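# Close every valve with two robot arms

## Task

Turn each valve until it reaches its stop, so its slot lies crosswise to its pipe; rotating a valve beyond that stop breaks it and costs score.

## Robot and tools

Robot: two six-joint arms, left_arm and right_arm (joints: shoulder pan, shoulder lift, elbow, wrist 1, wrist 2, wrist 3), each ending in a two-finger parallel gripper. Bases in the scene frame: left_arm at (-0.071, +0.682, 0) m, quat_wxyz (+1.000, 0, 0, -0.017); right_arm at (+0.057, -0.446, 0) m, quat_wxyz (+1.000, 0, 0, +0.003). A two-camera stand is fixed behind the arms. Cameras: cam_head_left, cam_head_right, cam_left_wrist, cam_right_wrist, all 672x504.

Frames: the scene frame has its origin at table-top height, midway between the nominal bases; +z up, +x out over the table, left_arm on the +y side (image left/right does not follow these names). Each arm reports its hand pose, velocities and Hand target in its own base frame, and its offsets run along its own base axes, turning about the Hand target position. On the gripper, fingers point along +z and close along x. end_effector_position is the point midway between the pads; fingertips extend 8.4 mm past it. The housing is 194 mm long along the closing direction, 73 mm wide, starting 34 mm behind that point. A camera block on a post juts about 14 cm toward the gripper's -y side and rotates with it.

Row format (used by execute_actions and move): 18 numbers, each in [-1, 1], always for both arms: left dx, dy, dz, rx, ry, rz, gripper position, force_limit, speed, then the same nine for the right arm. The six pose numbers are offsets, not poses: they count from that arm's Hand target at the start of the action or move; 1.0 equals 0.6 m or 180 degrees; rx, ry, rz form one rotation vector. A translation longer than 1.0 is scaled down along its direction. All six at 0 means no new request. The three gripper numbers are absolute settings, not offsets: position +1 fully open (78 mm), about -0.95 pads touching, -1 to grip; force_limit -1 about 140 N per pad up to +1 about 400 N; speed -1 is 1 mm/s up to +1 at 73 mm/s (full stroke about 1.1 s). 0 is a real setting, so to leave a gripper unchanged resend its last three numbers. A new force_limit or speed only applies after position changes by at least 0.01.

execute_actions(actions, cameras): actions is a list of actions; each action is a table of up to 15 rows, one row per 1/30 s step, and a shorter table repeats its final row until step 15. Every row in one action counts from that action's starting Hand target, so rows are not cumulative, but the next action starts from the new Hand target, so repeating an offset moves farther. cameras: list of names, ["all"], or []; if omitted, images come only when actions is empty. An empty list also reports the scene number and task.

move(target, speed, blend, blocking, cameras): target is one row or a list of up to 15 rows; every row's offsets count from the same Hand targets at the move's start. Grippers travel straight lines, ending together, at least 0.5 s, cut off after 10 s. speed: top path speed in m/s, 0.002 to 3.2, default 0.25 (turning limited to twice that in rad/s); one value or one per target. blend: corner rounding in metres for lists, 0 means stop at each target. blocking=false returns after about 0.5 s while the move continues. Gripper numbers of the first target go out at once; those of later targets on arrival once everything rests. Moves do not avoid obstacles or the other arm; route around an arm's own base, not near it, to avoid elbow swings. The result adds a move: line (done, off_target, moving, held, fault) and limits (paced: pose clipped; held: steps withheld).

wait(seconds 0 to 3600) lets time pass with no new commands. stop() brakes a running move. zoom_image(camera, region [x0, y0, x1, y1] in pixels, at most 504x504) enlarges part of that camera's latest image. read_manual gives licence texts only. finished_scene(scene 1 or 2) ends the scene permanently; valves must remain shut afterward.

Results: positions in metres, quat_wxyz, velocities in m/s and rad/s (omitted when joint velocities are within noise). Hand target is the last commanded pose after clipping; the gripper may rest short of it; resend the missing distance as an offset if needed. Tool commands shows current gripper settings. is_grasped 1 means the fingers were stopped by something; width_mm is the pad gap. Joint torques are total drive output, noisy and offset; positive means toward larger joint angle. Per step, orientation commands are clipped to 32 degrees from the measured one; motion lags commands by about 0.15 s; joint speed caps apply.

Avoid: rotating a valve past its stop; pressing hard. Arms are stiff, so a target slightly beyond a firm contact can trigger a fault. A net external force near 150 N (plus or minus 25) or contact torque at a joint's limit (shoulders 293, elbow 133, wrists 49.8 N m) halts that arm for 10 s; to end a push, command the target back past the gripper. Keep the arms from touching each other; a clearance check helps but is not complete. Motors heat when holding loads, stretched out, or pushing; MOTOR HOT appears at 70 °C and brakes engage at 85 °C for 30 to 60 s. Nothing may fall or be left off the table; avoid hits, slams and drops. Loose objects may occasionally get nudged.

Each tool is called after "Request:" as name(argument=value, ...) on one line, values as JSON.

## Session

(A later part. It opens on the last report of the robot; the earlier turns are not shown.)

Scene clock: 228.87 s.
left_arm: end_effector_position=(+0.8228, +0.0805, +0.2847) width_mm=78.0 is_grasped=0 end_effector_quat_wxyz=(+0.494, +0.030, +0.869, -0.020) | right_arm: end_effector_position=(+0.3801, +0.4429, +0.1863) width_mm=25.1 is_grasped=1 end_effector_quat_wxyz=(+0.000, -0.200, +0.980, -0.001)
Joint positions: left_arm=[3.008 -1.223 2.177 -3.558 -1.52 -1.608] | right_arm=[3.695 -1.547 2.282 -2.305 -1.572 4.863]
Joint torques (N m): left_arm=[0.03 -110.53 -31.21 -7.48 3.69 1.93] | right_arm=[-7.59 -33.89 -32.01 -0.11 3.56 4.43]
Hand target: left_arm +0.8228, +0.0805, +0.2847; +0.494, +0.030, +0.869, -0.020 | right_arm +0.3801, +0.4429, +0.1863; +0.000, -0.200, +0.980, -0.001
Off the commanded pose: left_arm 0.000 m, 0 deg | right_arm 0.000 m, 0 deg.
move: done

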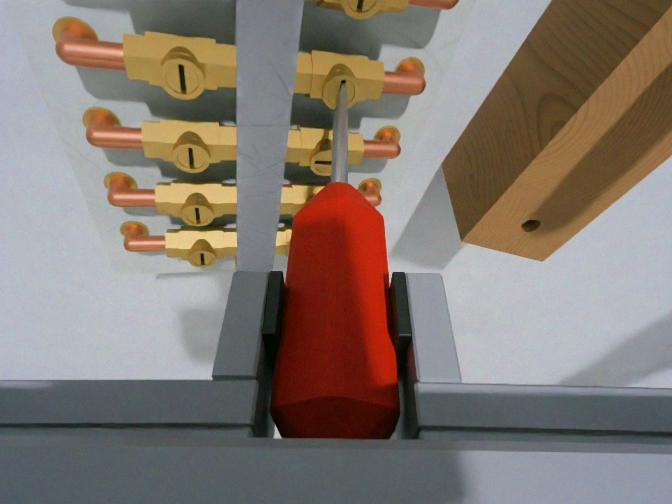

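Request:
move(target=[0,0,0,0,0,0,1,1,1,0,-0.00004,0,0,0,-0.00556,-0.98,0,-0.5], speed=0.1)

Request:
move(target=[[0,0,0,0,0,0,1,1,1,-0.00003,0.0003,0,0,0,0.0528,-0.98,0,-0.5],[0,0,0,0,0,0,1,1,1,-0.00003,0.0003,0.0073,0,0,0.0528,-0.98,0,-0.5],[0,0,0,0,0,0,1,1,1,-0.00003,0.0003,0.0270,0,0,0.0528,-0.98,0,-0.5],[0,0,0,0,0,0,1,1,1,-0.01617,0.06457,0.0270,0,0,0.5472,-0.98,0,-0.5],[0,0,0,0,0,0,1,1,1,-0.01617,0.06457,0.0078,0,0,0.5472,-0.98,0,-0.5]], speed=[0.1,0.03,0.1,0.25,0.05], blend=[0,0.001,0.003,0.001,0], cameras=["cam_right_wrist"])

Request:
zoom_image(camera="cam_right_wrist", region=[323, 60, 363, 100])

Scene clock: 229.90 s.
left_arm: end_effector_position=(+0.8228, +0.0805, +0.2847) width_mm=78.0 is_grasped=0 end_effector_quat_wxyz=(+0.494, +0.030, +0.869, -0.020) | right_arm: end_effector_position=(+0.3801, +0.4429, +0.1863) width_mm=25.1 is_grasped=1 end_effector_quat_wxyz=(+0.000, -0.191, +0.981, -0.001)
Joint positions: left_arm=[3.008 -1.223 2.177 -3.558 -1.52 -1.608] | right_arm=[3.695 -1.547 2.282 -2.304 -1.572 4.88]
Joint torques (N m): left_arm=[0.36 -109.5 -30.7 -7.81 3.84 1.82] | right_arm=[-8.89 -33.78 -32.06 0.01 3.67 5.13]
Hand target: left_arm +0.8228, +0.0805, +0.2847; +0.494, +0.030, +0.869, -0.020 | right_arm +0.3801, +0.4429, +0.1863; +0.000, -0.191, +0.982, -0.001
Off the commanded pose: left_arm 0.000 m, 0 deg | right_arm 0.000 m, 0 deg.
move: done

Scene clock: 235.17 s.
left_arm: end_effector_position=(+0.8228, +0.0805, +0.2847) width_mm=78.0 is_grasped=0 end_effector_quat_wxyz=(+0.494, +0.030, +0.869, -0.020) | right_arm: end_effector_position=(+0.3704, +0.4816, +0.1911) width_mm=25.1 is_grasped=1 end_effector_quat_wxyz=(+0.000, +0.868, -0.496, +0.001)
Joint positions: left_arm=[3.008 -1.223 2.177 -3.558 -1.52 -1.608] | right_arm=[3.761 -1.515 2.237 -2.295 -1.572 3.228]
Joint torques (N m): left_arm=[0.15 -108.69 -31.45 -7.74 3.73 1.84] | right_arm=[9.59 -33.5 -50.43 -4.63 4.03 -3.88]
Hand target: left_arm +0.8228, +0.0805, +0.2847; +0.494, +0.030, +0.869, -0.020 | right_arm +0.3704, +0.4816, +0.1910; +0.000, +0.868, -0.496, +0.001
Off the commanded pose: left_arm 0.000 m, 0 deg | right_arm 0.000 m, 0 deg.
move: done

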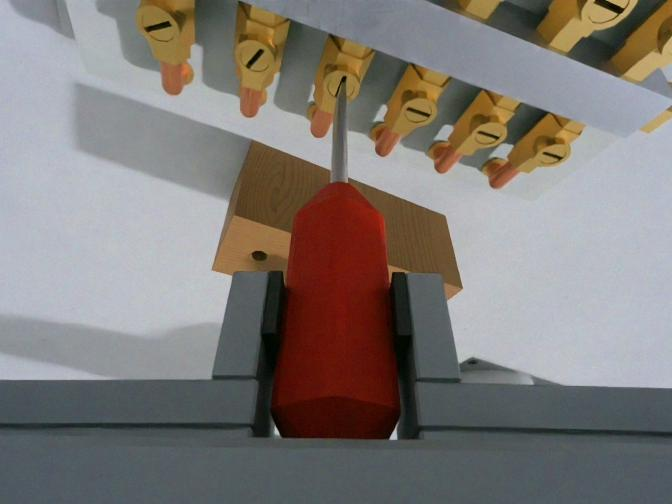

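Scaled by 12.600.

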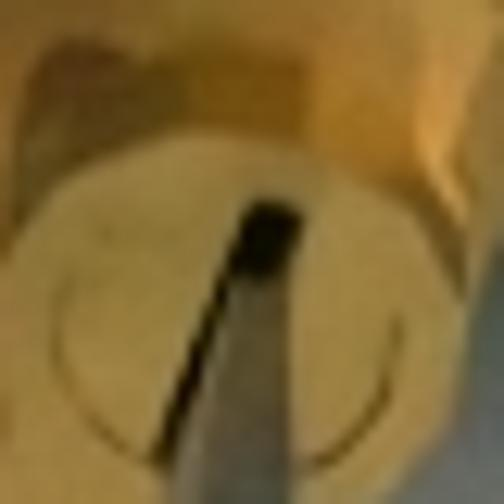

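Request:
move(target=[0,0,0,0,0,0,1,1,1,0,0,-0.0058,0,0,0,-0.98,0,-0.5], speed=0.01)

Request:
move(target=[0,0,0,0,0,0,1,1,1,0,0,-0.0018,0,0,0,-0.98,0,-0.5], speed=0.01)

Scene clock: 235.87 s.
left_arm: end_effector_position=(+0.8228, +0.0805, +0.2847) width_mm=78.0 is_grasped=0 end_effector_quat_wxyz=(+0.494, +0.030, +0.869, -0.020) | right_arm: end_effector_position=(+0.3704, +0.4816, +0.1876) width_mm=25.1 is_grasped=1 end_effector_quat_wxyz=(+0.000, +0.868, -0.496, +0.001)
Joint positions: left_arm=[3.008 -1.223 2.177 -3.558 -1.52 -1.608] | right_arm=[3.761 -1.51 2.24 -2.303 -1.572 3.228]
Joint torques (N m): left_arm=[-0.97 -110.26 -30.4 -7.49 3.66 1.8] | right_arm=[10.85 -33.46 -51.59 -4.79 3.95 -4.06]
Hand target: left_arm +0.8228, +0.0805, +0.2847; +0.494, +0.030, +0.869, -0.020 | right_arm +0.3704, +0.4816, +0.1875; +0.000, +0.868, -0.496, +0.001
Off the commanded pose: left_arm 0.000 m, 0 deg | right_arm 0.000 m, 0 deg.
move: done

Scene clock: 236.37 s.
left_arm: end_effector_position=(+0.8228, +0.0805, +0.2847) width_mm=78.0 is_grasped=0 end_effector_quat_wxyz=(+0.494, +0.030, +0.869, -0.020) | right_arm: end_effector_position=(+0.3704, +0.4816, +0.1865) width_mm=25.1 is_grasped=1 end_effector_quat_wxyz=(+0.000, +0.868, -0.496, +0.001)
Joint positions: left_arm=[3.008 -1.223 2.177 -3.558 -1.52 -1.608] | right_arm=[3.761 -1.508 2.241 -2.306 -1.572 3.228]
Joint torques (N m): left_arm=[1.18 -109.04 -31.81 -7.53 3.78 2.07] | right_arm=[9.25 -34.82 -50.81 -4.68 4.22 -4.11]
Hand target: left_arm +0.8228, +0.0805, +0.2847; +0.494, +0.030, +0.869, -0.020 | right_arm +0.3704, +0.4816, +0.1864; +0.000, +0.868, -0.496, +0.001
Off the commanded pose: left_arm 0.000 m, 0 deg | right_arm 0.000 m, 0 deg.
move: done

Request:
move(target=[[0,0,0,0,0,0,1,1,1,0.00073,0.00015,0,0,0,-0.1417,-0.98,0,-0.5],[0,0,0,0,0,0,1,1,1,0.00143,-0.00001,0,0,0,-0.2806,-0.98,0,-0.5],[0,0,0,0,0,0,1,1,1,0.0019,-0.00035,0,0,0,-0.3917,-0.98,0,-0.5]], speed=0.2, blend=0.001, cameras=["cam_right_wrist"])

Request:
zoom_image(camera="cam_right_wrist", region=[323, 60, 363, 100])

Scene clock: 240.23 s.
left_arm: end_effector_position=(+0.8228, +0.0805, +0.2847) width_mm=78.0 is_grasped=0 end_effector_quat_wxyz=(+0.494, +0.030, +0.869, -0.020) | right_arm: end_effector_position=(+0.3716, +0.4814, +0.1864) width_mm=25.1 is_grasped=1 end_effector_quat_wxyz=(+0.000, -0.423, +0.906, -0.001)
Joint positions: left_arm=[3.008 -1.223 2.177 -3.558 -1.52 -1.608] | right_arm=[3.76 -1.507 2.239 -2.303 -1.573 4.457]
Joint torques (N m): left_arm=[0.13 -109.09 -31.17 -7.7 3.75 1.89] | right_arm=[10.54 -23.45 -50.81 -0.32 -3.58 2.75]
Hand target: left_arm +0.8228, +0.0805, +0.2847; +0.494, +0.030, +0.869, -0.020 | right_arm +0.3715, +0.4814, +0.1864; +0.000, -0.423, +0.906, -0.001
Off the commanded pose: left_arm 0.000 m, 0 deg | right_arm 0.000 m, 0 deg.
move: done

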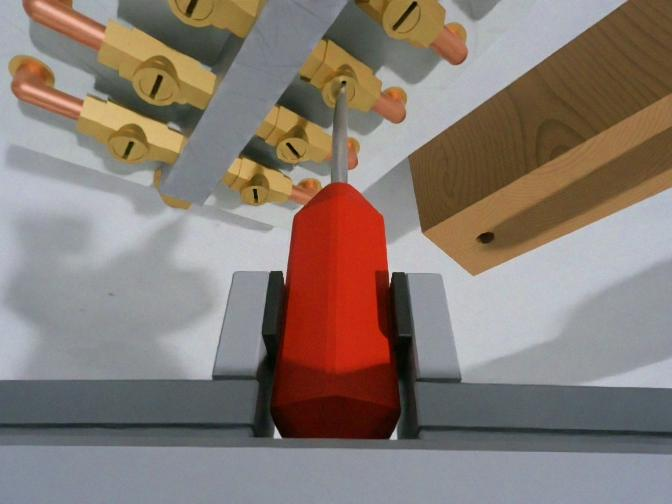

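Scaled by 12.600.

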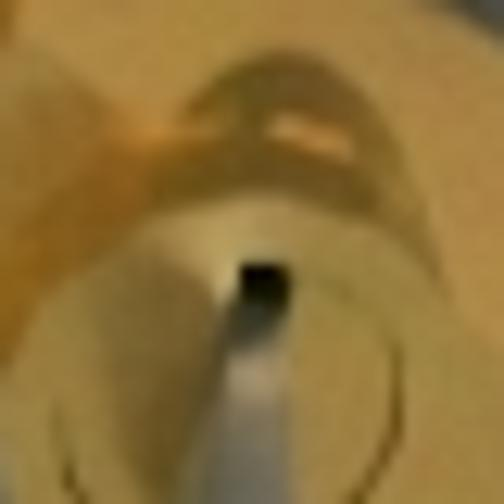

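Request:
move(target=[[0,0,0,0,0,0,1,1,1,0.00028,-0.00038,0,0,0,-0.0889,-0.98,0,-0.5],[0,0,0,0,0,0,1,1,1,0.00037,-0.00059,0,0,0,-0.1333,-0.98,0,-0.5]], speed=[0.2,0.06], blend=0.001)

Request:
move(target=[0,0,0,0,0,0,1,1,1,0.00001,-0.00006,0,0,0,-0.01111,-0.98,0,-0.5], speed=0.1)

Request:
move(target=[0,0,0,0,0,0,1,1,1,0,-0.00003,0,0,0,-0.00556,-0.98,0,-0.5], speed=0.1)

Request:
move(target=[0,0,0,0,0,0,1,1,1,0,-0.00003,0,0,0,-0.00556,-0.98,0,-0.5], speed=0.1, cameras=["cam_right_wrist"])

Request:
zoom_image(camera="cam_right_wrist", region=[323, 60, 363, 100])

Scene clock: 242.90 s.
left_arm: end_effector_position=(+0.8228, +0.0805, +0.2847) width_mm=78.0 is_grasped=0 end_effector_quat_wxyz=(+0.494, +0.030, +0.869, -0.020) | right_arm: end_effector_position=(+0.3718, +0.4811, +0.1864) width_mm=25.1 is_grasped=1 end_effector_quat_wxyz=(+0.000, -0.226, +0.974, -0.001)
Joint positions: left_arm=[3.008 -1.223 2.177 -3.558 -1.52 -1.608] | right_arm=[3.759 -1.507 2.239 -2.302 -1.572 4.875]
Joint torques (N m): left_arm=[-0.32 -108.58 -31 -7.66 3.82 1.74] | right_arm=[-6.41 -39.66 -45.43 -0.2 1.84 3.29]
Hand target: left_arm +0.8228, +0.0805, +0.2847; +0.494, +0.030, +0.869, -0.020 | right_arm +0.3717, +0.4811, +0.1864; +0.000, -0.225, +0.974, -0.001
Off the commanded pose: left_arm 0.000 m, 0 deg | right_arm 0.000 m, 0 deg.
move: done

Scene clock: 243.57 s.
left_arm: end_effector_position=(+0.8228, +0.0805, +0.2847) width_mm=78.0 is_grasped=0 end_effector_quat_wxyz=(+0.494, +0.030, +0.869, -0.020) | right_arm: end_effector_position=(+0.3718, +0.4810, +0.1864) width_mm=25.1 is_grasped=1 end_effector_quat_wxyz=(+0.000, -0.209, +0.978, -0.001)
Joint positions: left_arm=[3.008 -1.223 2.177 -3.558 -1.52 -1.608] | right_arm=[3.759 -1.507 2.239 -2.302 -1.572 4.909]
Joint torques (N m): left_arm=[0.94 -109.86 -31.46 -7.6 3.68 1.96] | right_arm=[-6.39 -38.05 -37.85 -0.03 3.13 3.52]
Hand target: left_arm +0.8228, +0.0805, +0.2847; +0.494, +0.030, +0.869, -0.020 | right_arm +0.3718, +0.4810, +0.1864; +0.000, -0.208, +0.978, -0.001
Off the commanded pose: left_arm 0.000 m, 0 deg | right_arm 0.000 m, 0 deg.
move: done

Scene clock: 244.10 s.
left_arm: end_effector_position=(+0.8228, +0.0805, +0.2847) width_mm=78.0 is_grasped=0 end_effector_quat_wxyz=(+0.494, +0.030, +0.869, -0.020) | right_arm: end_effector_position=(+0.3718, +0.4810, +0.1864) width_mm=25.1 is_grasped=1 end_effector_quat_wxyz=(+0.000, -0.200, +0.980, -0.001)
Joint positions: left_arm=[3.008 -1.223 2.177 -3.558 -1.52 -1.608] | right_arm=[3.759 -1.507 2.239 -2.302 -1.572 4.927]
Joint torques (N m): left_arm=[-0.44 -109.25 -31.45 -7.6 3.79 1.72] | right_arm=[-6.73 -40.27 -33.33 -0.17 3.49 4.25]
Hand target: left_arm +0.8228, +0.0805, +0.2847; +0.494, +0.030, +0.869, -0.020 | right_arm +0.3718, +0.4810, +0.1864; +0.000, -0.200, +0.980, -0.001
Off the commanded pose: left_arm 0.000 m, 0 deg | right_arm 0.000 m, 0 deg.
move: done

Scene clock: 244.63 s.
left_arm: end_effector_position=(+0.8228, +0.0805, +0.2847) width_mm=78.0 is_grasped=0 end_effector_quat_wxyz=(+0.494, +0.030, +0.869, -0.020) | right_arm: end_effector_position=(+0.3718, +0.4810, +0.1864) width_mm=25.1 is_grasped=1 end_effector_quat_wxyz=(+0.000, -0.191, +0.982, -0.001)
Joint positions: left_arm=[3.008 -1.223 2.177 -3.558 -1.52 -1.608] | right_arm=[3.759 -1.507 2.239 -2.302 -1.572 4.944]
Joint torques (N m): left_arm=[-0.7 -110.29 -30.8 -7.29 3.94 2.03] | right_arm=[-7.63 -39.64 -33.74 0.16 3.21 5.64]
Hand target: left_arm +0.8228, +0.0805, +0.2847; +0.494, +0.030, +0.869, -0.020 | right_arm +0.3718, +0.4810, +0.1864; +0.000, -0.191, +0.982, -0.001
Off the commanded pose: left_arm 0.000 m, 0 deg | right_arm 0.000 m, 0 deg.
move: done

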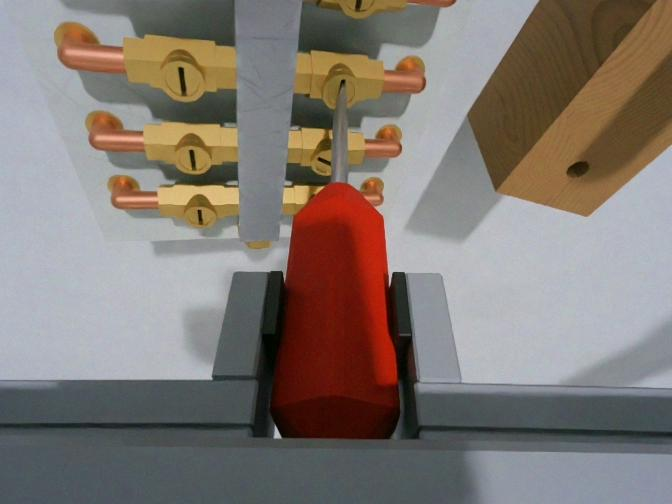

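Scaled by 12.600.

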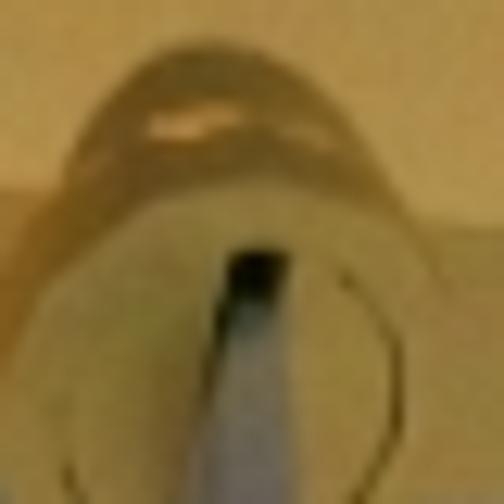

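Request:
move(target=[[0,0,0,0,0,0,1,1,1,-0.00003,0.0003,0,0,0,0.0528,-0.98,0,-0.5],[0,0,0,0,0,0,1,1,1,-0.00003,0.0003,0.0073,0,0,0.0528,-0.98,0,-0.5],[0,0,0,0,0,0,1,1,1,-0.00003,0.0003,0.0270,0,0,0.0528,-0.98,0,-0.5],[0,0,0,0,0,0,1,1,1,-0.01545,0.06472,0.0270,0,0,0.3833,-0.98,0,-0.5],[0,0,0,0,0,0,1,1,1,-0.01545,0.06472,0.0077,0,0,0.3833,-0.98,0,-0.5]], speed=[0.1,0.03,0.1,0.25,0.05], blend=[0,0.001,0.003,0.001,0], cameras=["cam_right_wrist"])

Request:
zoom_image(camera="cam_right_wrist", region=[323, 60, 363, 100])

Scene clock: 249.17 s.
left_arm: end_effector_position=(+0.8228, +0.0805, +0.2847) width_mm=78.0 is_grasped=0 end_effector_quat_wxyz=(+0.494, +0.030, +0.869, -0.020) | right_arm: end_effector_position=(+0.3625, +0.5198, +0.1912) width_mm=25.1 is_grasped=1 end_effector_quat_wxyz=(+0.000, +0.713, -0.701, +0.001)
Joint positions: left_arm=[3.008 -1.223 2.177 -3.558 -1.52 -1.608] | right_arm=[3.82 -1.473 2.19 -2.289 -1.573 3.802]
Joint torques (N m): left_arm=[-0.42 -109.5 -31.23 -7.55 3.89 1.99] | right_arm=[8.91 -38.9 -51.12 -4.95 4.08 -3.96]
Hand target: left_arm +0.8228, +0.0805, +0.2847; +0.494, +0.030, +0.869, -0.020 | right_arm +0.3625, +0.5198, +0.1910; +0.000, +0.714, -0.701, +0.001
Off the commanded pose: left_arm 0.000 m, 0 deg | right_arm 0.000 m, 0 deg.
move: done

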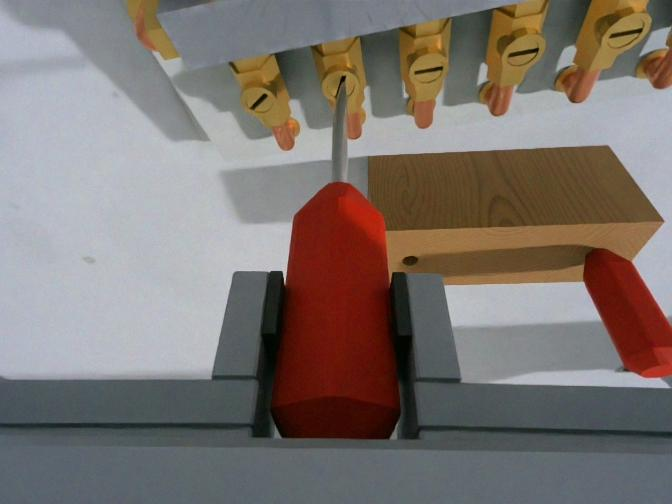

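Scaled by 12.600.

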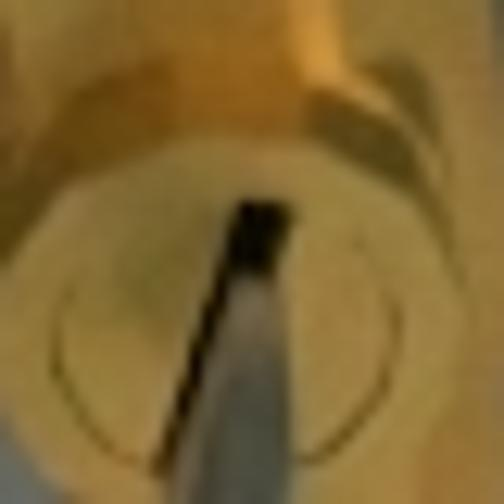

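Request:
move(target=[0,0,0,0,0,0,1,1,1,0,0,-0.0058,0,0,0.004,-0.98,0,-0.5], speed=0.01)

Request:
move(target=[0,0,0,0,0,0,1,1,1,0,0,-0.0018,0,0,0,-0.98,0,-0.5], speed=0.01)

Scene clock: 250.13 s.
left_arm: end_effector_position=(+0.8228, +0.0805, +0.2847) width_mm=78.0 is_grasped=0 end_effector_quat_wxyz=(+0.494, +0.030, +0.869, -0.020) | right_arm: end_effector_position=(+0.3625, +0.5198, +0.1877) width_mm=25.1 is_grasped=1 end_effector_quat_wxyz=(+0.000, +0.718, -0.696, +0.001)
Joint positions: left_arm=[3.008 -1.223 2.177 -3.558 -1.52 -1.608] | right_arm=[3.82 -1.468 2.193 -2.297 -1.573 3.79]
Joint torques (N m): left_arm=[-0.76 -108.89 -31.38 -7.48 4.01 1.68] | right_arm=[10.62 -39.31 -50.85 -5.17 4.01 -3.8]
Hand target: left_arm +0.8228, +0.0805, +0.2847; +0.494, +0.030, +0.869, -0.020 | right_arm +0.3625, +0.5198, +0.1876; +0.000, +0.718, -0.696, +0.001
Off the commanded pose: left_arm 0.000 m, 0 deg | right_arm 0.000 m, 0 deg.
move: done

Scene clock: 250.63 s.
left_arm: end_effector_position=(+0.8228, +0.0805, +0.2847) width_mm=78.0 is_grasped=0 end_effector_quat_wxyz=(+0.494, +0.030, +0.869, -0.020) | right_arm: end_effector_position=(+0.3625, +0.5198, +0.1865) width_mm=25.1 is_grasped=1 end_effector_quat_wxyz=(+0.000, +0.718, -0.696, +0.001)
Joint positions: left_arm=[3.008 -1.223 2.177 -3.558 -1.52 -1.608] | right_arm=[3.82 -1.467 2.194 -2.299 -1.573 3.789]
Joint torques (N m): left_arm=[-0.87 -109.13 -31.42 -7.22 3.73 2.01] | right_arm=[7.74 -37.88 -50.57 -5.26 3.68 -4.13]
Hand target: left_arm +0.8228, +0.0805, +0.2847; +0.494, +0.030, +0.869, -0.020 | right_arm +0.3625, +0.5198, +0.1865; +0.000, +0.718, -0.696, +0.001
Off the commanded pose: left_arm 0.000 m, 0 deg | right_arm 0.000 m, 0 deg.
move: done

Request:
move(target=[[0,0,0,0,0,0,1,1,1,0.00061,-0.00016,0,0,0,-0.1206,-0.98,0,-0.5],[0,0,0,0,0,0,1,1,1,0.00108,-0.0005,0,0,0,-0.2317,-0.98,0,-0.5],[0,0,0,0,0,0,1,1,1,0.00136,-0.00088,0,0,0,-0.3206,-0.98,0,-0.5],[0,0,0,0,0,0,1,1,1,0.00145,-0.00109,0,0,0,-0.365,-0.98,0,-0.5]], speed=[0.2,0.2,0.2,0.06], blend=0.001, cameras=["cam_right_wrist"])

Request:
move(target=[0,0,0,0,0,0,1,1,1,0.00001,-0.00006,0,0,0,-0.01111,-0.98,0,-0.5], speed=0.1)

Request:
move(target=[0,0,0,0,0,0,1,1,1,0,-0.00003,0,0,0,-0.00556,-0.98,0,-0.5], speed=0.1)

Scene clock: 255.03 s.
left_arm: end_effector_position=(+0.8228, +0.0805, +0.2847) width_mm=78.0 is_grasped=0 end_effector_quat_wxyz=(+0.494, +0.030, +0.869, -0.020) | right_arm: end_effector_position=(+0.3634, +0.5192, +0.1865) width_mm=25.1 is_grasped=1 end_effector_quat_wxyz=(+0.000, -0.226, +0.974, -0.001)
Joint positions: left_arm=[3.008 -1.223 2.177 -3.558 -1.52 -1.608] | right_arm=[3.818 -1.466 2.193 -2.296 -1.572 4.934]
Joint torques (N m): left_arm=[-0.27 -109.08 -31.43 -7.62 3.92 1.97] | right_arm=[-6.55 -30.87 -26.44 0.59 3.34 4.03]
Hand target: left_arm +0.8228, +0.0805, +0.2847; +0.494, +0.030, +0.869, -0.020 | right_arm +0.3634, +0.5192, +0.1865; +0.000, -0.226, +0.974, -0.001
Off the commanded pose: left_arm 0.000 m, 0 deg | right_arm 0.000 m, 0 deg.
move: done

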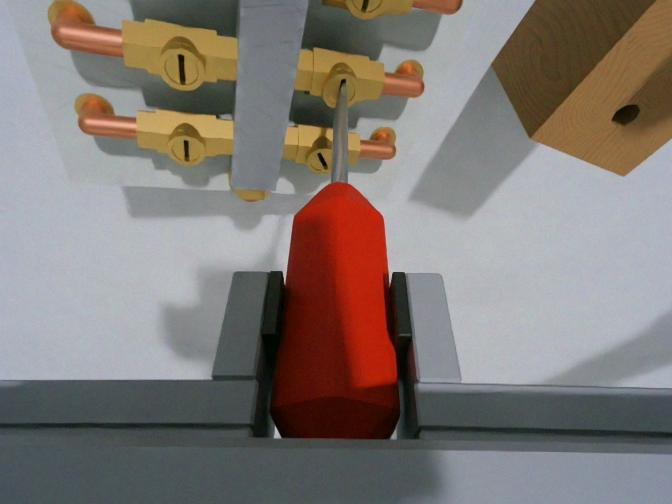

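Scene clock: 255.70 s.
left_arm: end_effector_position=(+0.8228, +0.0805, +0.2847) width_mm=78.0 is_grasped=0 end_effector_quat_wxyz=(+0.494, +0.030, +0.869, -0.020) | right_arm: end_effector_position=(+0.3634, +0.5191, +0.1865) width_mm=25.1 is_grasped=1 end_effector_quat_wxyz=(+0.000, -0.209, +0.978, -0.001)
Joint positions: left_arm=[3.008 -1.223 2.177 -3.558 -1.52 -1.608] | right_arm=[3.818 -1.466 2.193 -2.296 -1.572 4.969]
Joint torques (N m): left_arm=[0.36 -108.3 -30.79 -7.57 3.84 1.61] | right_arm=[-6.31 -30 -21.43 0.91 3.18 4.67]
Hand target: left_arm +0.8228, +0.0805, +0.2847; +0.494, +0.030, +0.869, -0.020 | right_arm +0.3634, +0.5191, +0.1865; +0.000, -0.209, +0.978, -0.001
Off the commanded pose: left_arm 0.000 m, 0 deg | right_arm 0.000 m, 0 deg.
move: done

Scene clock: 256.23 s.
left_arm: end_effector_position=(+0.8228, +0.0805, +0.2847) width_mm=78.0 is_grasped=0 end_effector_quat_wxyz=(+0.494, +0.030, +0.869, -0.020) | right_arm: end_effector_position=(+0.3634, +0.5191, +0.1865) width_mm=25.1 is_grasped=1 end_effector_quat_wxyz=(+0.000, -0.200, +0.980, -0.001)
Joint positions: left_arm=[3.008 -1.223 2.177 -3.558 -1.52 -1.608] | right_arm=[3.818 -1.466 2.193 -2.296 -1.572 4.986]
Joint torques (N m): left_arm=[-0.27 -109.03 -30.92 -7.7 3.89 1.81] | right_arm=[-6.32 -31.14 -21.17 0.97 4.04 4.74]
Hand target: left_arm +0.8228, +0.0805, +0.2847; +0.494, +0.030, +0.869, -0.020 | right_arm +0.3634, +0.5191, +0.1865; +0.000, -0.200, +0.980, -0.001
Off the commanded pose: left_arm 0.000 m, 0 deg | right_arm 0.000 m, 0 deg.
move: done

Request:
move(target=[0,0,0,0,0,0,1,1,1,0,-0.00003,0.0003,0,0,-0.00556,-0.98,0,-0.5], speed=0.1, cameras=["cam_right_wrist"])

Request:
zoom_image(camera="cam_right_wrist", region=[323, 60, 363, 100])

Scene clock: 256.87 s.
left_arm: end_effector_position=(+0.8228, +0.0805, +0.2847) width_mm=78.0 is_grasped=0 end_effector_quat_wxyz=(+0.494, +0.030, +0.869, -0.020) | right_arm: end_effector_position=(+0.3633, +0.5191, +0.1866) width_mm=25.1 is_grasped=1 end_effector_quat_wxyz=(+0.000, -0.192, +0.981, -0.001)
Joint positions: left_arm=[3.008 -1.223 2.177 -3.558 -1.52 -1.608] | right_arm=[3.818 -1.466 2.193 -2.296 -1.572 5.004]
Joint torques (N m): left_arm=[-0.39 -108.18 -31.25 -7.53 3.71 1.86] | right_arm=[-5.83 -35.63 -38.21 1.1 4.36 4.19]
Hand target: left_arm +0.8228, +0.0805, +0.2847; +0.494, +0.030, +0.869, -0.020 | right_arm +0.3634, +0.5191, +0.1867; +0.000, -0.191, +0.982, -0.001
Off the commanded pose: left_arm 0.000 m, 0 deg | right_arm 0.000 m, 0 deg.
move: done

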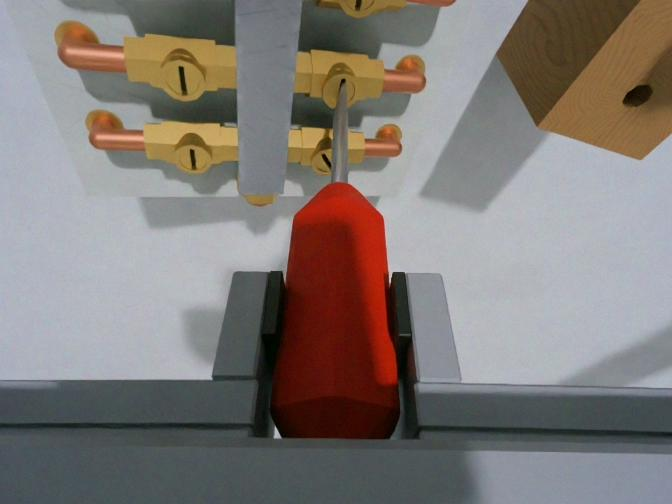

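Scaled by 12.600.

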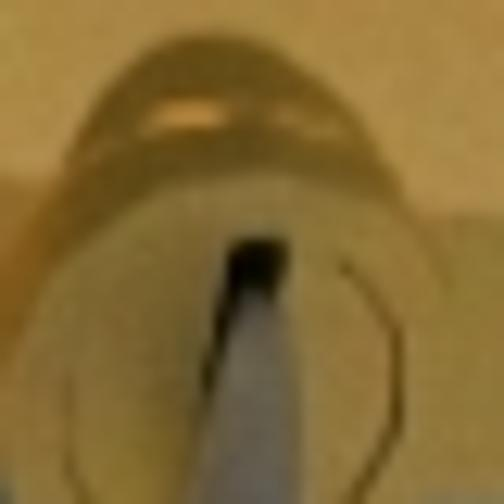

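Request:
move(target=[[0,0,0,0,0,0,1,1,1,-0.00003,0.0003,0,0,0,0.0528,-0.98,0,-0.5],[0,0,0,0,0,0,1,1,1,-0.00003,0.0003,0.0073,0,0,0.0528,-0.98,0,-0.5],[0,0,0,0,0,0,1,1,1,-0.00003,0.0003,0.0265,0,0,0.0528,-0.98,0,-0.5],[0,0,0,0,0,0,1,1,1,-0.01483,0.0645,0.0265,0,0,0.2611,-0.98,0,-0.5],[0,0,0,0,0,0,1,1,1,-0.01483,0.0645,0.0072,0,0,0.2611,-0.98,0,-0.5]], speed=[0.1,0.03,0.1,0.25,0.05], blend=[0,0.001,0.003,0.001,0], cameras=["cam_right_wrist"])

Request:
zoom_image(camera="cam_right_wrist", region=[323, 60, 363, 100])

Scene clock: 260.50 s.
left_arm: end_effector_position=(+0.8228, +0.0805, +0.2847) width_mm=78.0 is_grasped=0 end_effector_quat_wxyz=(+0.494, +0.030, +0.869, -0.020) | right_arm: end_effector_position=(+0.3545, +0.5578, +0.1911) width_mm=25.1 is_grasped=1 end_effector_quat_wxyz=(+0.000, -0.567, +0.824, -0.001)
Joint positions: left_arm=[3.008 -1.223 2.177 -3.558 -1.52 -1.608] | right_arm=[3.875 -1.431 2.141 -2.281 -1.573 4.241]
Joint torques (N m): left_arm=[-0.17 -110.02 -31.22 -7.88 3.69 1.72] | right_arm=[9.22 -41.33 -51.34 -5.04 3.93 -4]
Hand target: left_arm +0.8228, +0.0805, +0.2847; +0.494, +0.030, +0.869, -0.020 | right_arm +0.3545, +0.5578, +0.1910; +0.000, -0.567, +0.824, -0.001
Off the commanded pose: left_arm 0.000 m, 0 deg | right_arm 0.000 m, 0 deg.
move: done

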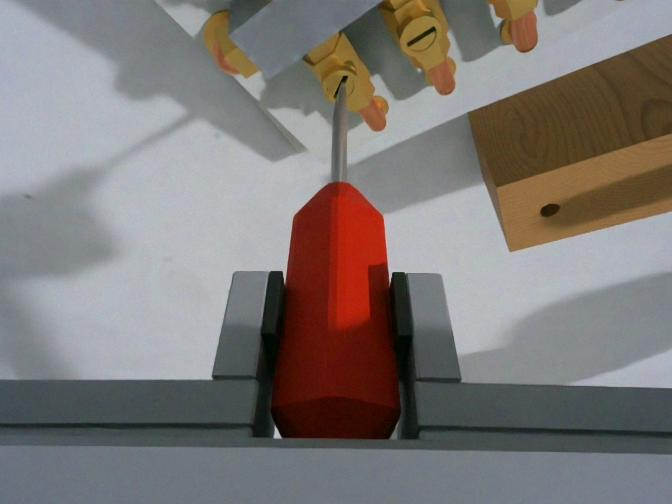

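Scaled by 12.600.

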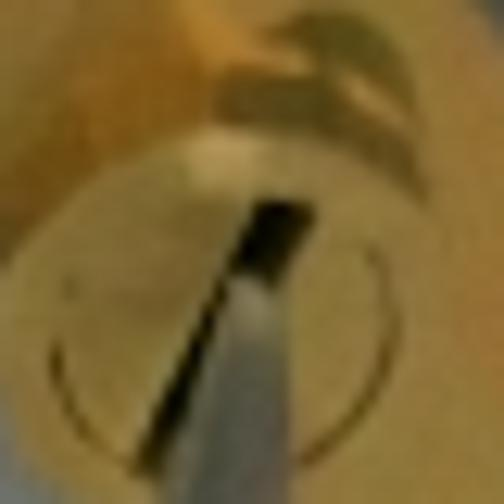

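Request:
move(target=[0,0,0,0,0,0,1,1,1,0.0001,-0.00006,-0.0028,0,0,-0.0222,-0.98,0,-0.5], speed=0.03, cameras=["cam_right_wrist"])

Request:
zoom_image(camera="cam_right_wrist", region=[323, 60, 363, 100])

Request:
move(target=[0,0,0,0,0,0,1,1,1,0,0,-0.0030,0,0,0,-0.98,0,-0.5], speed=0.01)

Request:
move(target=[0,0,0,0,0,0,1,1,1,0,0,-0.0016,0,0,0,-0.98,0,-0.5], speed=0.01)

Scene clock: 262.20 s.
left_arm: end_effector_position=(+0.8228, +0.0805, +0.2847) width_mm=78.0 is_grasped=0 end_effector_quat_wxyz=(+0.494, +0.030, +0.869, -0.020) | right_arm: end_effector_position=(+0.3545, +0.5578, +0.1893) width_mm=25.1 is_grasped=1 end_effector_quat_wxyz=(+0.000, -0.538, +0.843, -0.001)
Joint positions: left_arm=[3.008 -1.223 2.177 -3.558 -1.52 -1.608] | right_arm=[3.875 -1.428 2.142 -2.285 -1.573 4.31]
Joint torques (N m): left_arm=[-0.39 -109.9 -30.88 -7.39 3.67 1.93] | right_arm=[-6.57 -43.04 -51.48 -5.09 3.69 1.71]
Hand target: left_arm +0.8228, +0.0805, +0.2847; +0.494, +0.030, +0.869, -0.020 | right_arm +0.3545, +0.5578, +0.1893; +0.000, -0.538, +0.843, -0.001
Off the commanded pose: left_arm 0.000 m, 0 deg | right_arm 0.000 m, 0 deg.
move: done

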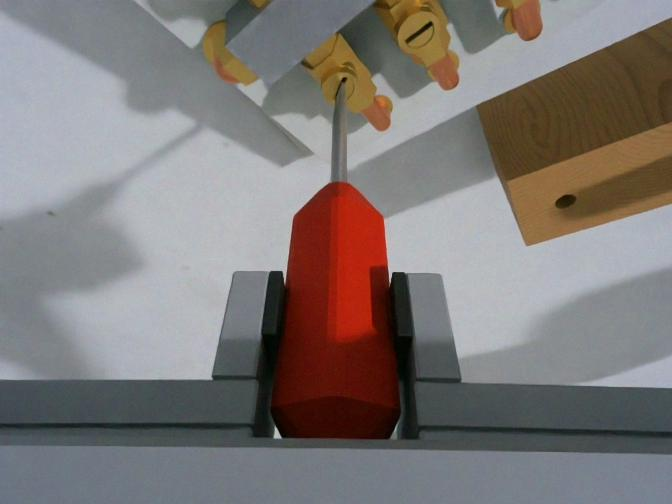

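Scaled by 12.600.

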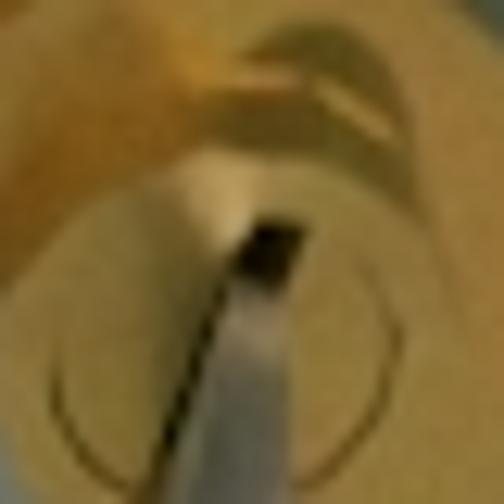

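Scene clock: 262.70 s.
left_arm: end_effector_position=(+0.8228, +0.0805, +0.2847) width_mm=78.0 is_grasped=0 end_effector_quat_wxyz=(+0.494, +0.030, +0.869, -0.020) | right_arm: end_effector_position=(+0.3545, +0.5578, +0.1876) width_mm=25.1 is_grasped=1 end_effector_quat_wxyz=(+0.000, -0.538, +0.843, -0.001)
Joint positions: left_arm=[3.008 -1.223 2.177 -3.558 -1.52 -1.608] | right_arm=[3.875 -1.426 2.144 -2.288 -1.573 4.31]
Joint torques (N m): left_arm=[0.06 -109.73 -31.37 -7.57 3.81 1.99] | right_arm=[-6.97 -43.99 -50.8 -5.19 2.77 2.02]
Hand target: left_arm +0.8228, +0.0805, +0.2847; +0.494, +0.030, +0.869, -0.020 | right_arm +0.3545, +0.5578, +0.1875; +0.000, -0.538, +0.843, -0.001
Off the commanded pose: left_arm 0.000 m, 0 deg | right_arm 0.000 m, 0 deg.
move: done

Scene clock: 263.20 s.
left_arm: end_effector_position=(+0.8228, +0.0805, +0.2847) width_mm=78.0 is_grasped=0 end_effector_quat_wxyz=(+0.494, +0.030, +0.869, -0.020) | right_arm: end_effector_position=(+0.3545, +0.5578, +0.1866) width_mm=25.1 is_grasped=1 end_effector_quat_wxyz=(+0.000, -0.538, +0.843, -0.001)
Joint positions: left_arm=[3.008 -1.223 2.177 -3.558 -1.52 -1.608] | right_arm=[3.875 -1.425 2.145 -2.29 -1.573 4.31]
Joint torques (N m): left_arm=[0.21 -109.91 -31.13 -7.71 3.73 1.88] | right_arm=[-5.17 -37.83 -45.05 -4.27 1.69 1.87]
Hand target: left_arm +0.8228, +0.0805, +0.2847; +0.494, +0.030, +0.869, -0.020 | right_arm +0.3545, +0.5578, +0.1865; +0.000, -0.538, +0.843, -0.001
Off the commanded pose: left_arm 0.000 m, 0 deg | right_arm 0.000 m, 0 deg.
move: done

Request:
move(target=[[0,0,0,0,0,0,1,1,1,0.00035,-0.00027,0.0002,0,0,-0.0833,-0.98,0,-0.5],[0,0,0,0,0,0,1,1,1,0.00062,-0.00065,0.0002,0,0,-0.1722,-0.98,0,-0.5],[0,0,0,0,0,0,1,1,1,0.00072,-0.00086,0.0002,0,0,-0.2167,-0.98,0,-0.5]], speed=[0.2,0.2,0.06], blend=0.001)

Request:
move(target=[0,0,0,0,0,0,1,1,1,0.00001,-0.00006,0,0,0,-0.01111,-0.98,0,-0.5], speed=0.1)

Request:
move(target=[0,0,0,0,0,0,1,1,1,0,-0.00003,0,0,0,-0.00556,-0.98,0,-0.5], speed=0.1, cameras=["cam_right_wrist"])

Request:
zoom_image(camera="cam_right_wrist", region=[323, 60, 363, 100])

Scene clock: 266.47 s.
left_arm: end_effector_position=(+0.8228, +0.0805, +0.2847) width_mm=78.0 is_grasped=0 end_effector_quat_wxyz=(+0.494, +0.030, +0.869, -0.020) | right_arm: end_effector_position=(+0.3550, +0.5573, +0.1867) width_mm=25.1 is_grasped=1 end_effector_quat_wxyz=(+0.000, -0.226, +0.974, -0.001)
Joint positions: left_arm=[3.008 -1.223 2.177 -3.558 -1.52 -1.608] | right_arm=[3.874 -1.425 2.144 -2.289 -1.572 4.989]
Joint torques (N m): left_arm=[0.42 -110.6 -30.85 -7.75 3.93 1.86] | right_arm=[-5.74 -49.7 -42.97 -0.75 3.64 3.23]
Hand target: left_arm +0.8228, +0.0805, +0.2847; +0.494, +0.030, +0.869, -0.020 | right_arm +0.3550, +0.5572, +0.1867; +0.000, -0.225, +0.974, -0.001
Off the commanded pose: left_arm 0.000 m, 0 deg | right_arm 0.000 m, 0 deg.
move: done

Scene clock: 267.13 s.
left_arm: end_effector_position=(+0.8228, +0.0805, +0.2847) width_mm=78.0 is_grasped=0 end_effector_quat_wxyz=(+0.494, +0.030, +0.869, -0.020) | right_arm: end_effector_position=(+0.3550, +0.5572, +0.1867) width_mm=25.1 is_grasped=1 end_effector_quat_wxyz=(+0.000, -0.209, +0.978, -0.001)
Joint positions: left_arm=[3.008 -1.223 2.177 -3.558 -1.52 -1.608] | right_arm=[3.874 -1.425 2.144 -2.289 -1.572 5.024]
Joint torques (N m): left_arm=[0.52 -108.71 -31.02 -7.56 3.84 1.93] | right_arm=[-6.57 -49.18 -38.86 -0.65 3.28 3.92]
Hand target: left_arm +0.8228, +0.0805, +0.2847; +0.494, +0.030, +0.869, -0.020 | right_arm +0.3550, +0.5572, +0.1867; +0.000, -0.208, +0.978, -0.001
Off the commanded pose: left_arm 0.000 m, 0 deg | right_arm 0.000 m, 0 deg.
move: done

Scene clock: 267.67 s.
left_arm: end_effector_position=(+0.8228, +0.0805, +0.2847) width_mm=78.0 is_grasped=0 end_effector_quat_wxyz=(+0.494, +0.030, +0.869, -0.020) | right_arm: end_effector_position=(+0.3550, +0.5572, +0.1867) width_mm=25.1 is_grasped=1 end_effector_quat_wxyz=(+0.000, -0.200, +0.980, -0.001)
Joint positions: left_arm=[3.008 -1.223 2.177 -3.558 -1.52 -1.608] | right_arm=[3.874 -1.425 2.144 -2.288 -1.572 5.042]
Joint torques (N m): left_arm=[-0.27 -110.38 -31.37 -7.36 3.93 1.85] | right_arm=[-6.28 -50.09 -38.57 -0.6 3.83 4.02]
Hand target: left_arm +0.8228, +0.0805, +0.2847; +0.494, +0.030, +0.869, -0.020 | right_arm +0.3550, +0.5572, +0.1867; +0.000, -0.200, +0.980, -0.001
Off the commanded pose: left_arm 0.000 m, 0 deg | right_arm 0.000 m, 0 deg.
move: done

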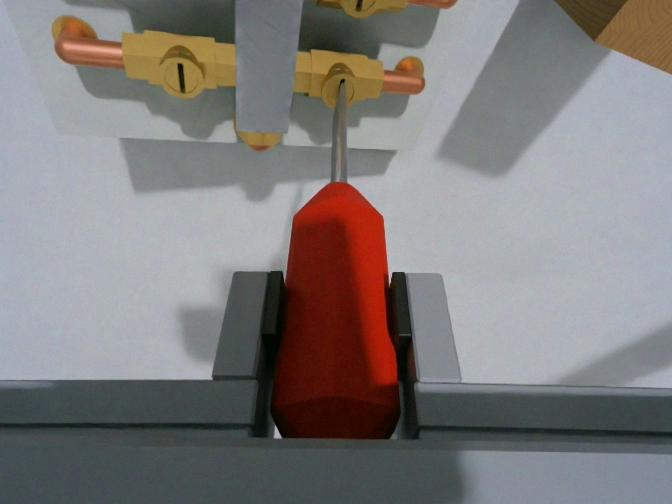

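Scaled by 12.600.

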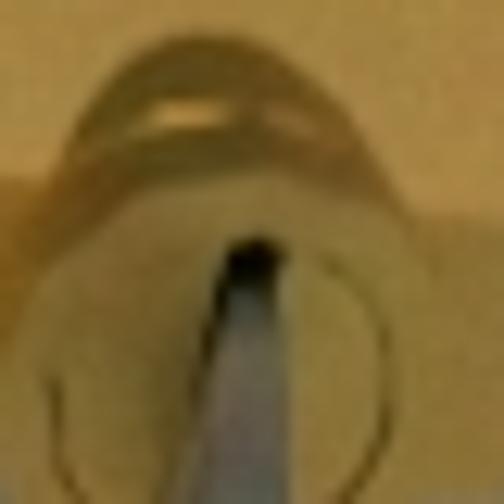

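Request:
move(target=[0,0,0,0,0,0,1,1,1,0,-0.00003,0,0,0,-0.00556,-0.98,0,-0.5], speed=0.1)

Scene clock: 268.27 s.
left_arm: end_effector_position=(+0.8228, +0.0805, +0.2847) width_mm=78.0 is_grasped=0 end_effector_quat_wxyz=(+0.494, +0.030, +0.869, -0.020) | right_arm: end_effector_position=(+0.3550, +0.5572, +0.1867) width_mm=25.1 is_grasped=1 end_effector_quat_wxyz=(+0.000, -0.192, +0.981, -0.001)
Joint positions: left_arm=[3.008 -1.223 2.177 -3.558 -1.52 -1.608] | right_arm=[3.874 -1.425 2.144 -2.288 -1.572 5.059]
Joint torques (N m): left_arm=[-0.01 -109.15 -30.69 -7.57 3.85 1.9] | right_arm=[-8.84 -49.77 -38.32 -0.38 4.5 5.15]
Hand target: left_arm +0.8228, +0.0805, +0.2847; +0.494, +0.030, +0.869, -0.020 | right_arm +0.3550, +0.5572, +0.1867; +0.000, -0.191, +0.982, -0.001
Off the commanded pose: left_arm 0.000 m, 0 deg | right_arm 0.000 m, 0 deg.
move: done

Request:
move(target=[[0,0,0,0,0,0,1,1,1,-0.00003,0.0003,0,0,0,0.0528,-0.98,0,-0.5],[0,0,0,0,0,0,1,1,1,-0.00003,0.0003,0.0073,0,0,0.0528,-0.98,0,-0.5],[0,0,0,0,0,0,1,1,1,-0.00003,0.0003,0.16,0,0,0.0528,-0.98,0,-0.5],[0,0,0,0,0,0,1,1,1,0.0183,-0.1342,0.3240,0,0,0.3778,-0.98,0,-0.5]], speed=[0.1,0.03,0.15,0.25], blend=[0,0.001,0.02,0])

Request:
move(target=[0,0,0,0,0,0,1,1,1,0,0,0,0,-0.2795,0,-0.98,0,-0.5], speed=0.25, cameras=["cam_right_wrist"])

Scene clock: 273.10 s.
left_arm: end_effector_position=(+0.8228, +0.0805, +0.2847) width_mm=78.0 is_grasped=0 end_effector_quat_wxyz=(+0.494, +0.030, +0.869, -0.020) | right_arm: end_effector_position=(+0.3659, +0.4767, +0.3810) width_mm=25.1 is_grasped=1 end_effector_quat_wxyz=(+0.000, +0.707, -0.707, +0.001)
Joint positions: left_arm=[3.008 -1.223 2.177 -3.558 -1.52 -1.608] | right_arm=[3.759 -1.709 2.035 -1.897 -1.573 3.758]
Joint torques (N m): left_arm=[-0.09 -108.89 -30.58 -7.57 3.81 1.89] | right_arm=[-6.6 -44.3 -79.21 -2.48 4.04 -4.12]
Hand target: left_arm +0.8228, +0.0805, +0.2847; +0.494, +0.030, +0.869, -0.020 | right_arm +0.3659, +0.4767, +0.3811; +0.000, +0.708, -0.707, +0.001
Off the commanded pose: left_arm 0.000 m, 0 deg | right_arm 0.000 m, 0 deg.
move: done

Scene clock: 275.60 s.
left_arm: end_effector_position=(+0.8228, +0.0805, +0.2847) width_mm=78.0 is_grasped=0 end_effector_quat_wxyz=(+0.494, +0.030, +0.869, -0.020) | right_arm: end_effector_position=(+0.3659, +0.4767, +0.3811) width_mm=25.1 is_grasped=1 end_effector_quat_wxyz=(-0.301, +0.640, -0.640, +0.302)
Joint positions: left_arm=[3.008 -1.223 2.177 -3.558 -1.52 -1.608] | right_arm=[3.992 -1.683 2.331 -2.891 -2.189 3.769]
Joint torques (N m): left_arm=[-1.5 -110.06 -30.55 -7.54 3.67 1.67] | right_arm=[11.59 -22.68 -55.51 -6.19 -5.97 -4.02]
Hand target: left_arm +0.8228, +0.0805, +0.2847; +0.494, +0.030, +0.869, -0.020 | right_arm +0.3659, +0.4767, +0.3811; -0.301, +0.640, -0.640, +0.302
Off the commanded pose: left_arm 0.000 m, 0 deg | right_arm 0.000 m, 0 deg.
move: done

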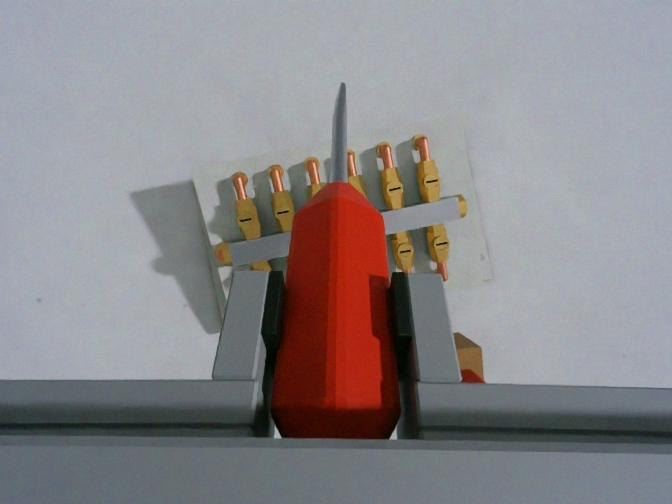

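Request:
move(target=[0,0,0,0,0,0,1,1,1,-0.1833,0.02,0,0,0,0,-0.98,0,-0.5], speed=0.25, cameras=["cam_right_wrist"])

Request:
zoom_image(camera="cam_right_wrist", region=[190, 30, 340, 180])

Request:
zoom_image(camera="cam_right_wrist", region=[320, 10, 470, 160])

Scene clock: 276.87 s.
left_arm: end_effector_position=(+0.8228, +0.0805, +0.2847) width_mm=78.0 is_grasped=0 end_effector_quat_wxyz=(+0.494, +0.030, +0.869, -0.020) | right_arm: end_effector_position=(+0.2561, +0.4886, +0.3811) width_mm=25.1 is_grasped=1 end_effector_quat_wxyz=(-0.301, +0.640, -0.640, +0.302)
Joint positions: left_arm=[3.008 -1.223 2.177 -3.558 -1.52 -1.608] | right_arm=[4.198 -1.75 2.356 -2.713 -2.307 3.987]
Joint torques (N m): left_arm=[-1.89 -110.11 -31.01 -7.55 3.7 1.93] | right_arm=[10 -35.53 -72.65 -3.27 -6.77 2.26]
Hand target: left_arm +0.8228, +0.0805, +0.2847; +0.494, +0.030, +0.869, -0.020 | right_arm +0.2560, +0.4887, +0.3811; -0.301, +0.640, -0.640, +0.302
Off the commanded pose: left_arm 0.000 m, 0 deg | right_arm 0.000 m, 0 deg.
move: done

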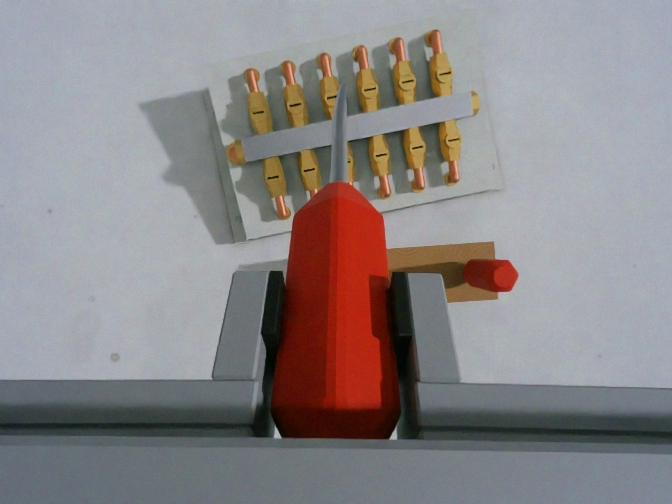

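Scaled by 3.360.

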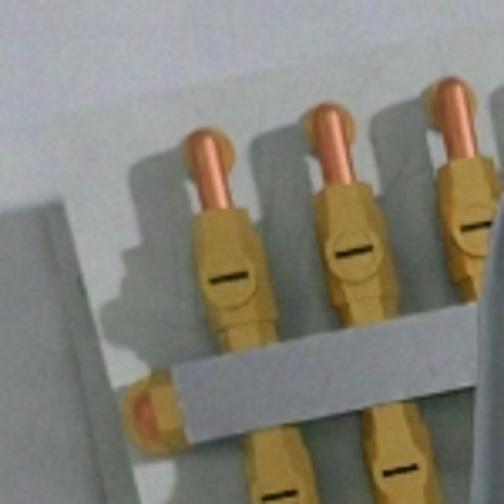

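Scaled by 3.360.

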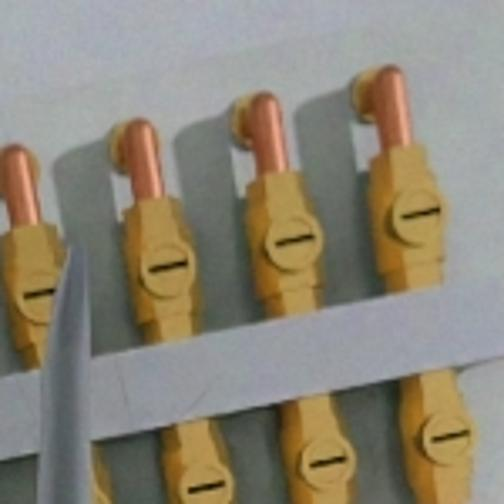

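Request:
zoom_image(camera="cam_right_wrist", region=[390, 50, 470, 130])

Request:
zoom_image(camera="cam_right_wrist", region=[240, 80, 340, 180])

Request:
zoom_image(camera="cam_right_wrist", region=[370, 110, 470, 210])

Scaled by 6.300.

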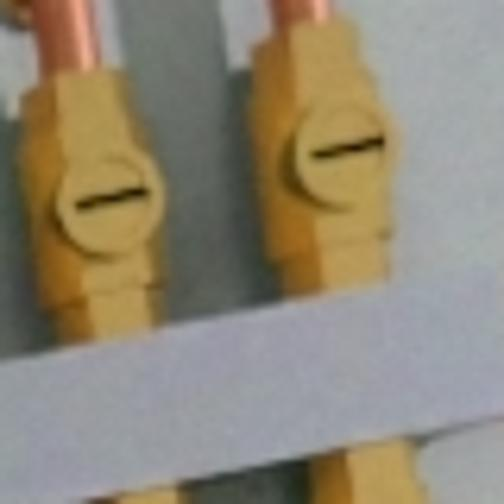

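Scaled by 5.040.

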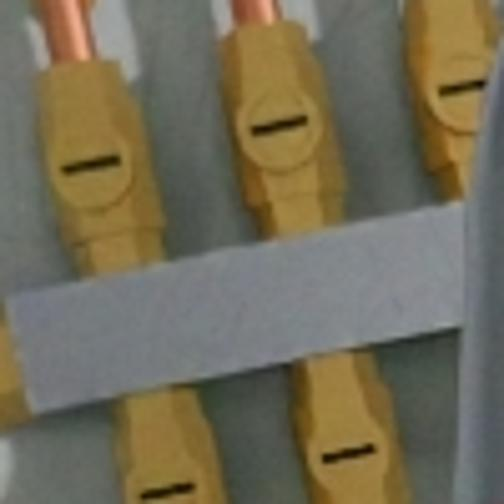

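Scaled by 5.040.

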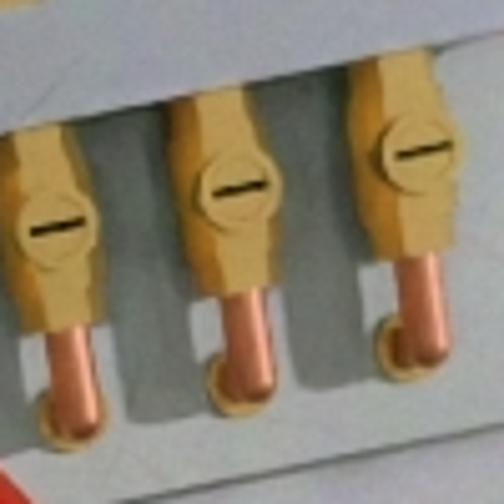

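Request:
move(target=[0,0,0,0,0,0,1,1,1,0.0733,-0.0645,-0.2517,0,0,0,-0.98,0,-0.5], speed=0.15, cameras=["cam_right_wrist"])

Request:
zoom_image(camera="cam_right_wrist", region=[80, 30, 300, 230])

Request:
zoom_image(camera="cam_right_wrist", region=[350, 0, 550, 200])

Scene clock: 279.30 s.
left_arm: end_effector_position=(+0.8228, +0.0805, +0.2847) width_mm=78.0 is_grasped=0 end_effector_quat_wxyz=(+0.494, +0.030, +0.869, -0.020) | right_arm: end_effector_position=(+0.2999, +0.4500, +0.2301) width_mm=25.1 is_grasped=1 end_effector_quat_wxyz=(-0.301, +0.640, -0.640, +0.302)
Joint positions: left_arm=[3.008 -1.223 2.177 -3.558 -1.52 -1.608] | right_arm=[4.068 -1.495 2.538 -3.241 -2.236 3.845]
Joint torques (N m): left_arm=[0.44 -109.77 -30.79 -7.37 3.71 2.08] | right_arm=[-5.31 -27.69 -36.15 -6.01 1.06 -4.18]
Hand target: left_arm +0.8228, +0.0805, +0.2847; +0.494, +0.030, +0.869, -0.020 | right_arm +0.2999, +0.4500, +0.2300; -0.301, +0.640, -0.640, +0.302
Off the commanded pose: left_arm 0.000 m, 0 deg | right_arm 0.000 m, 0 deg.
move: done

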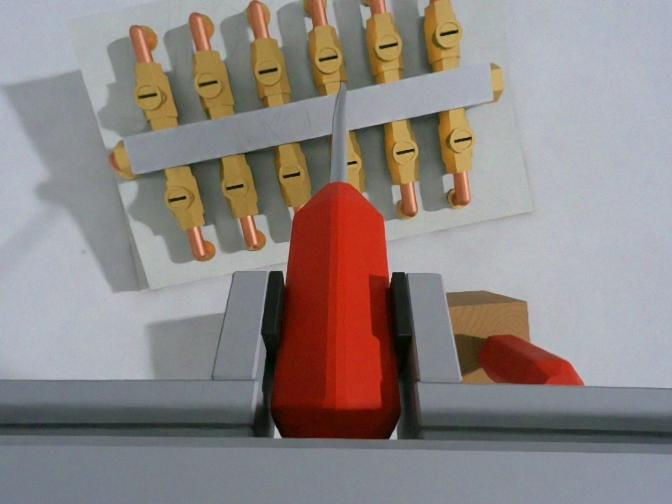

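Scaled by 2.291.

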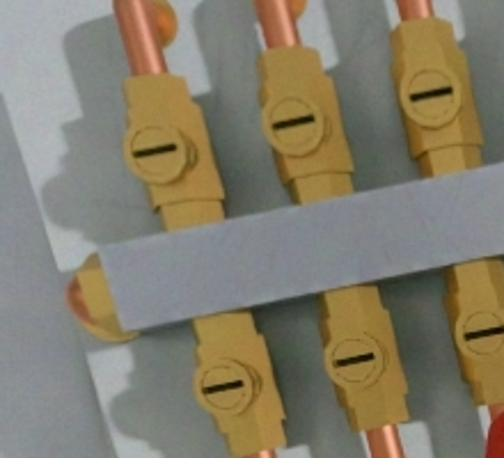

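Scaled by 2.520.

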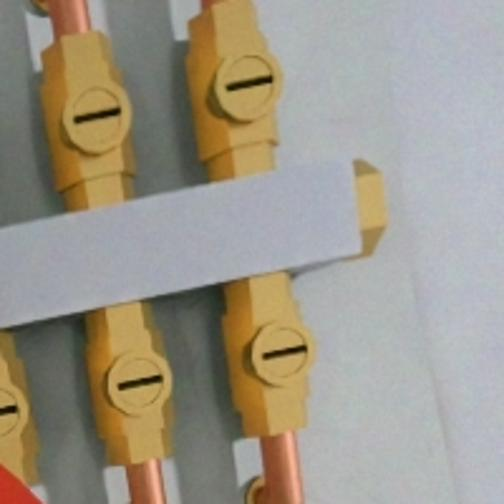

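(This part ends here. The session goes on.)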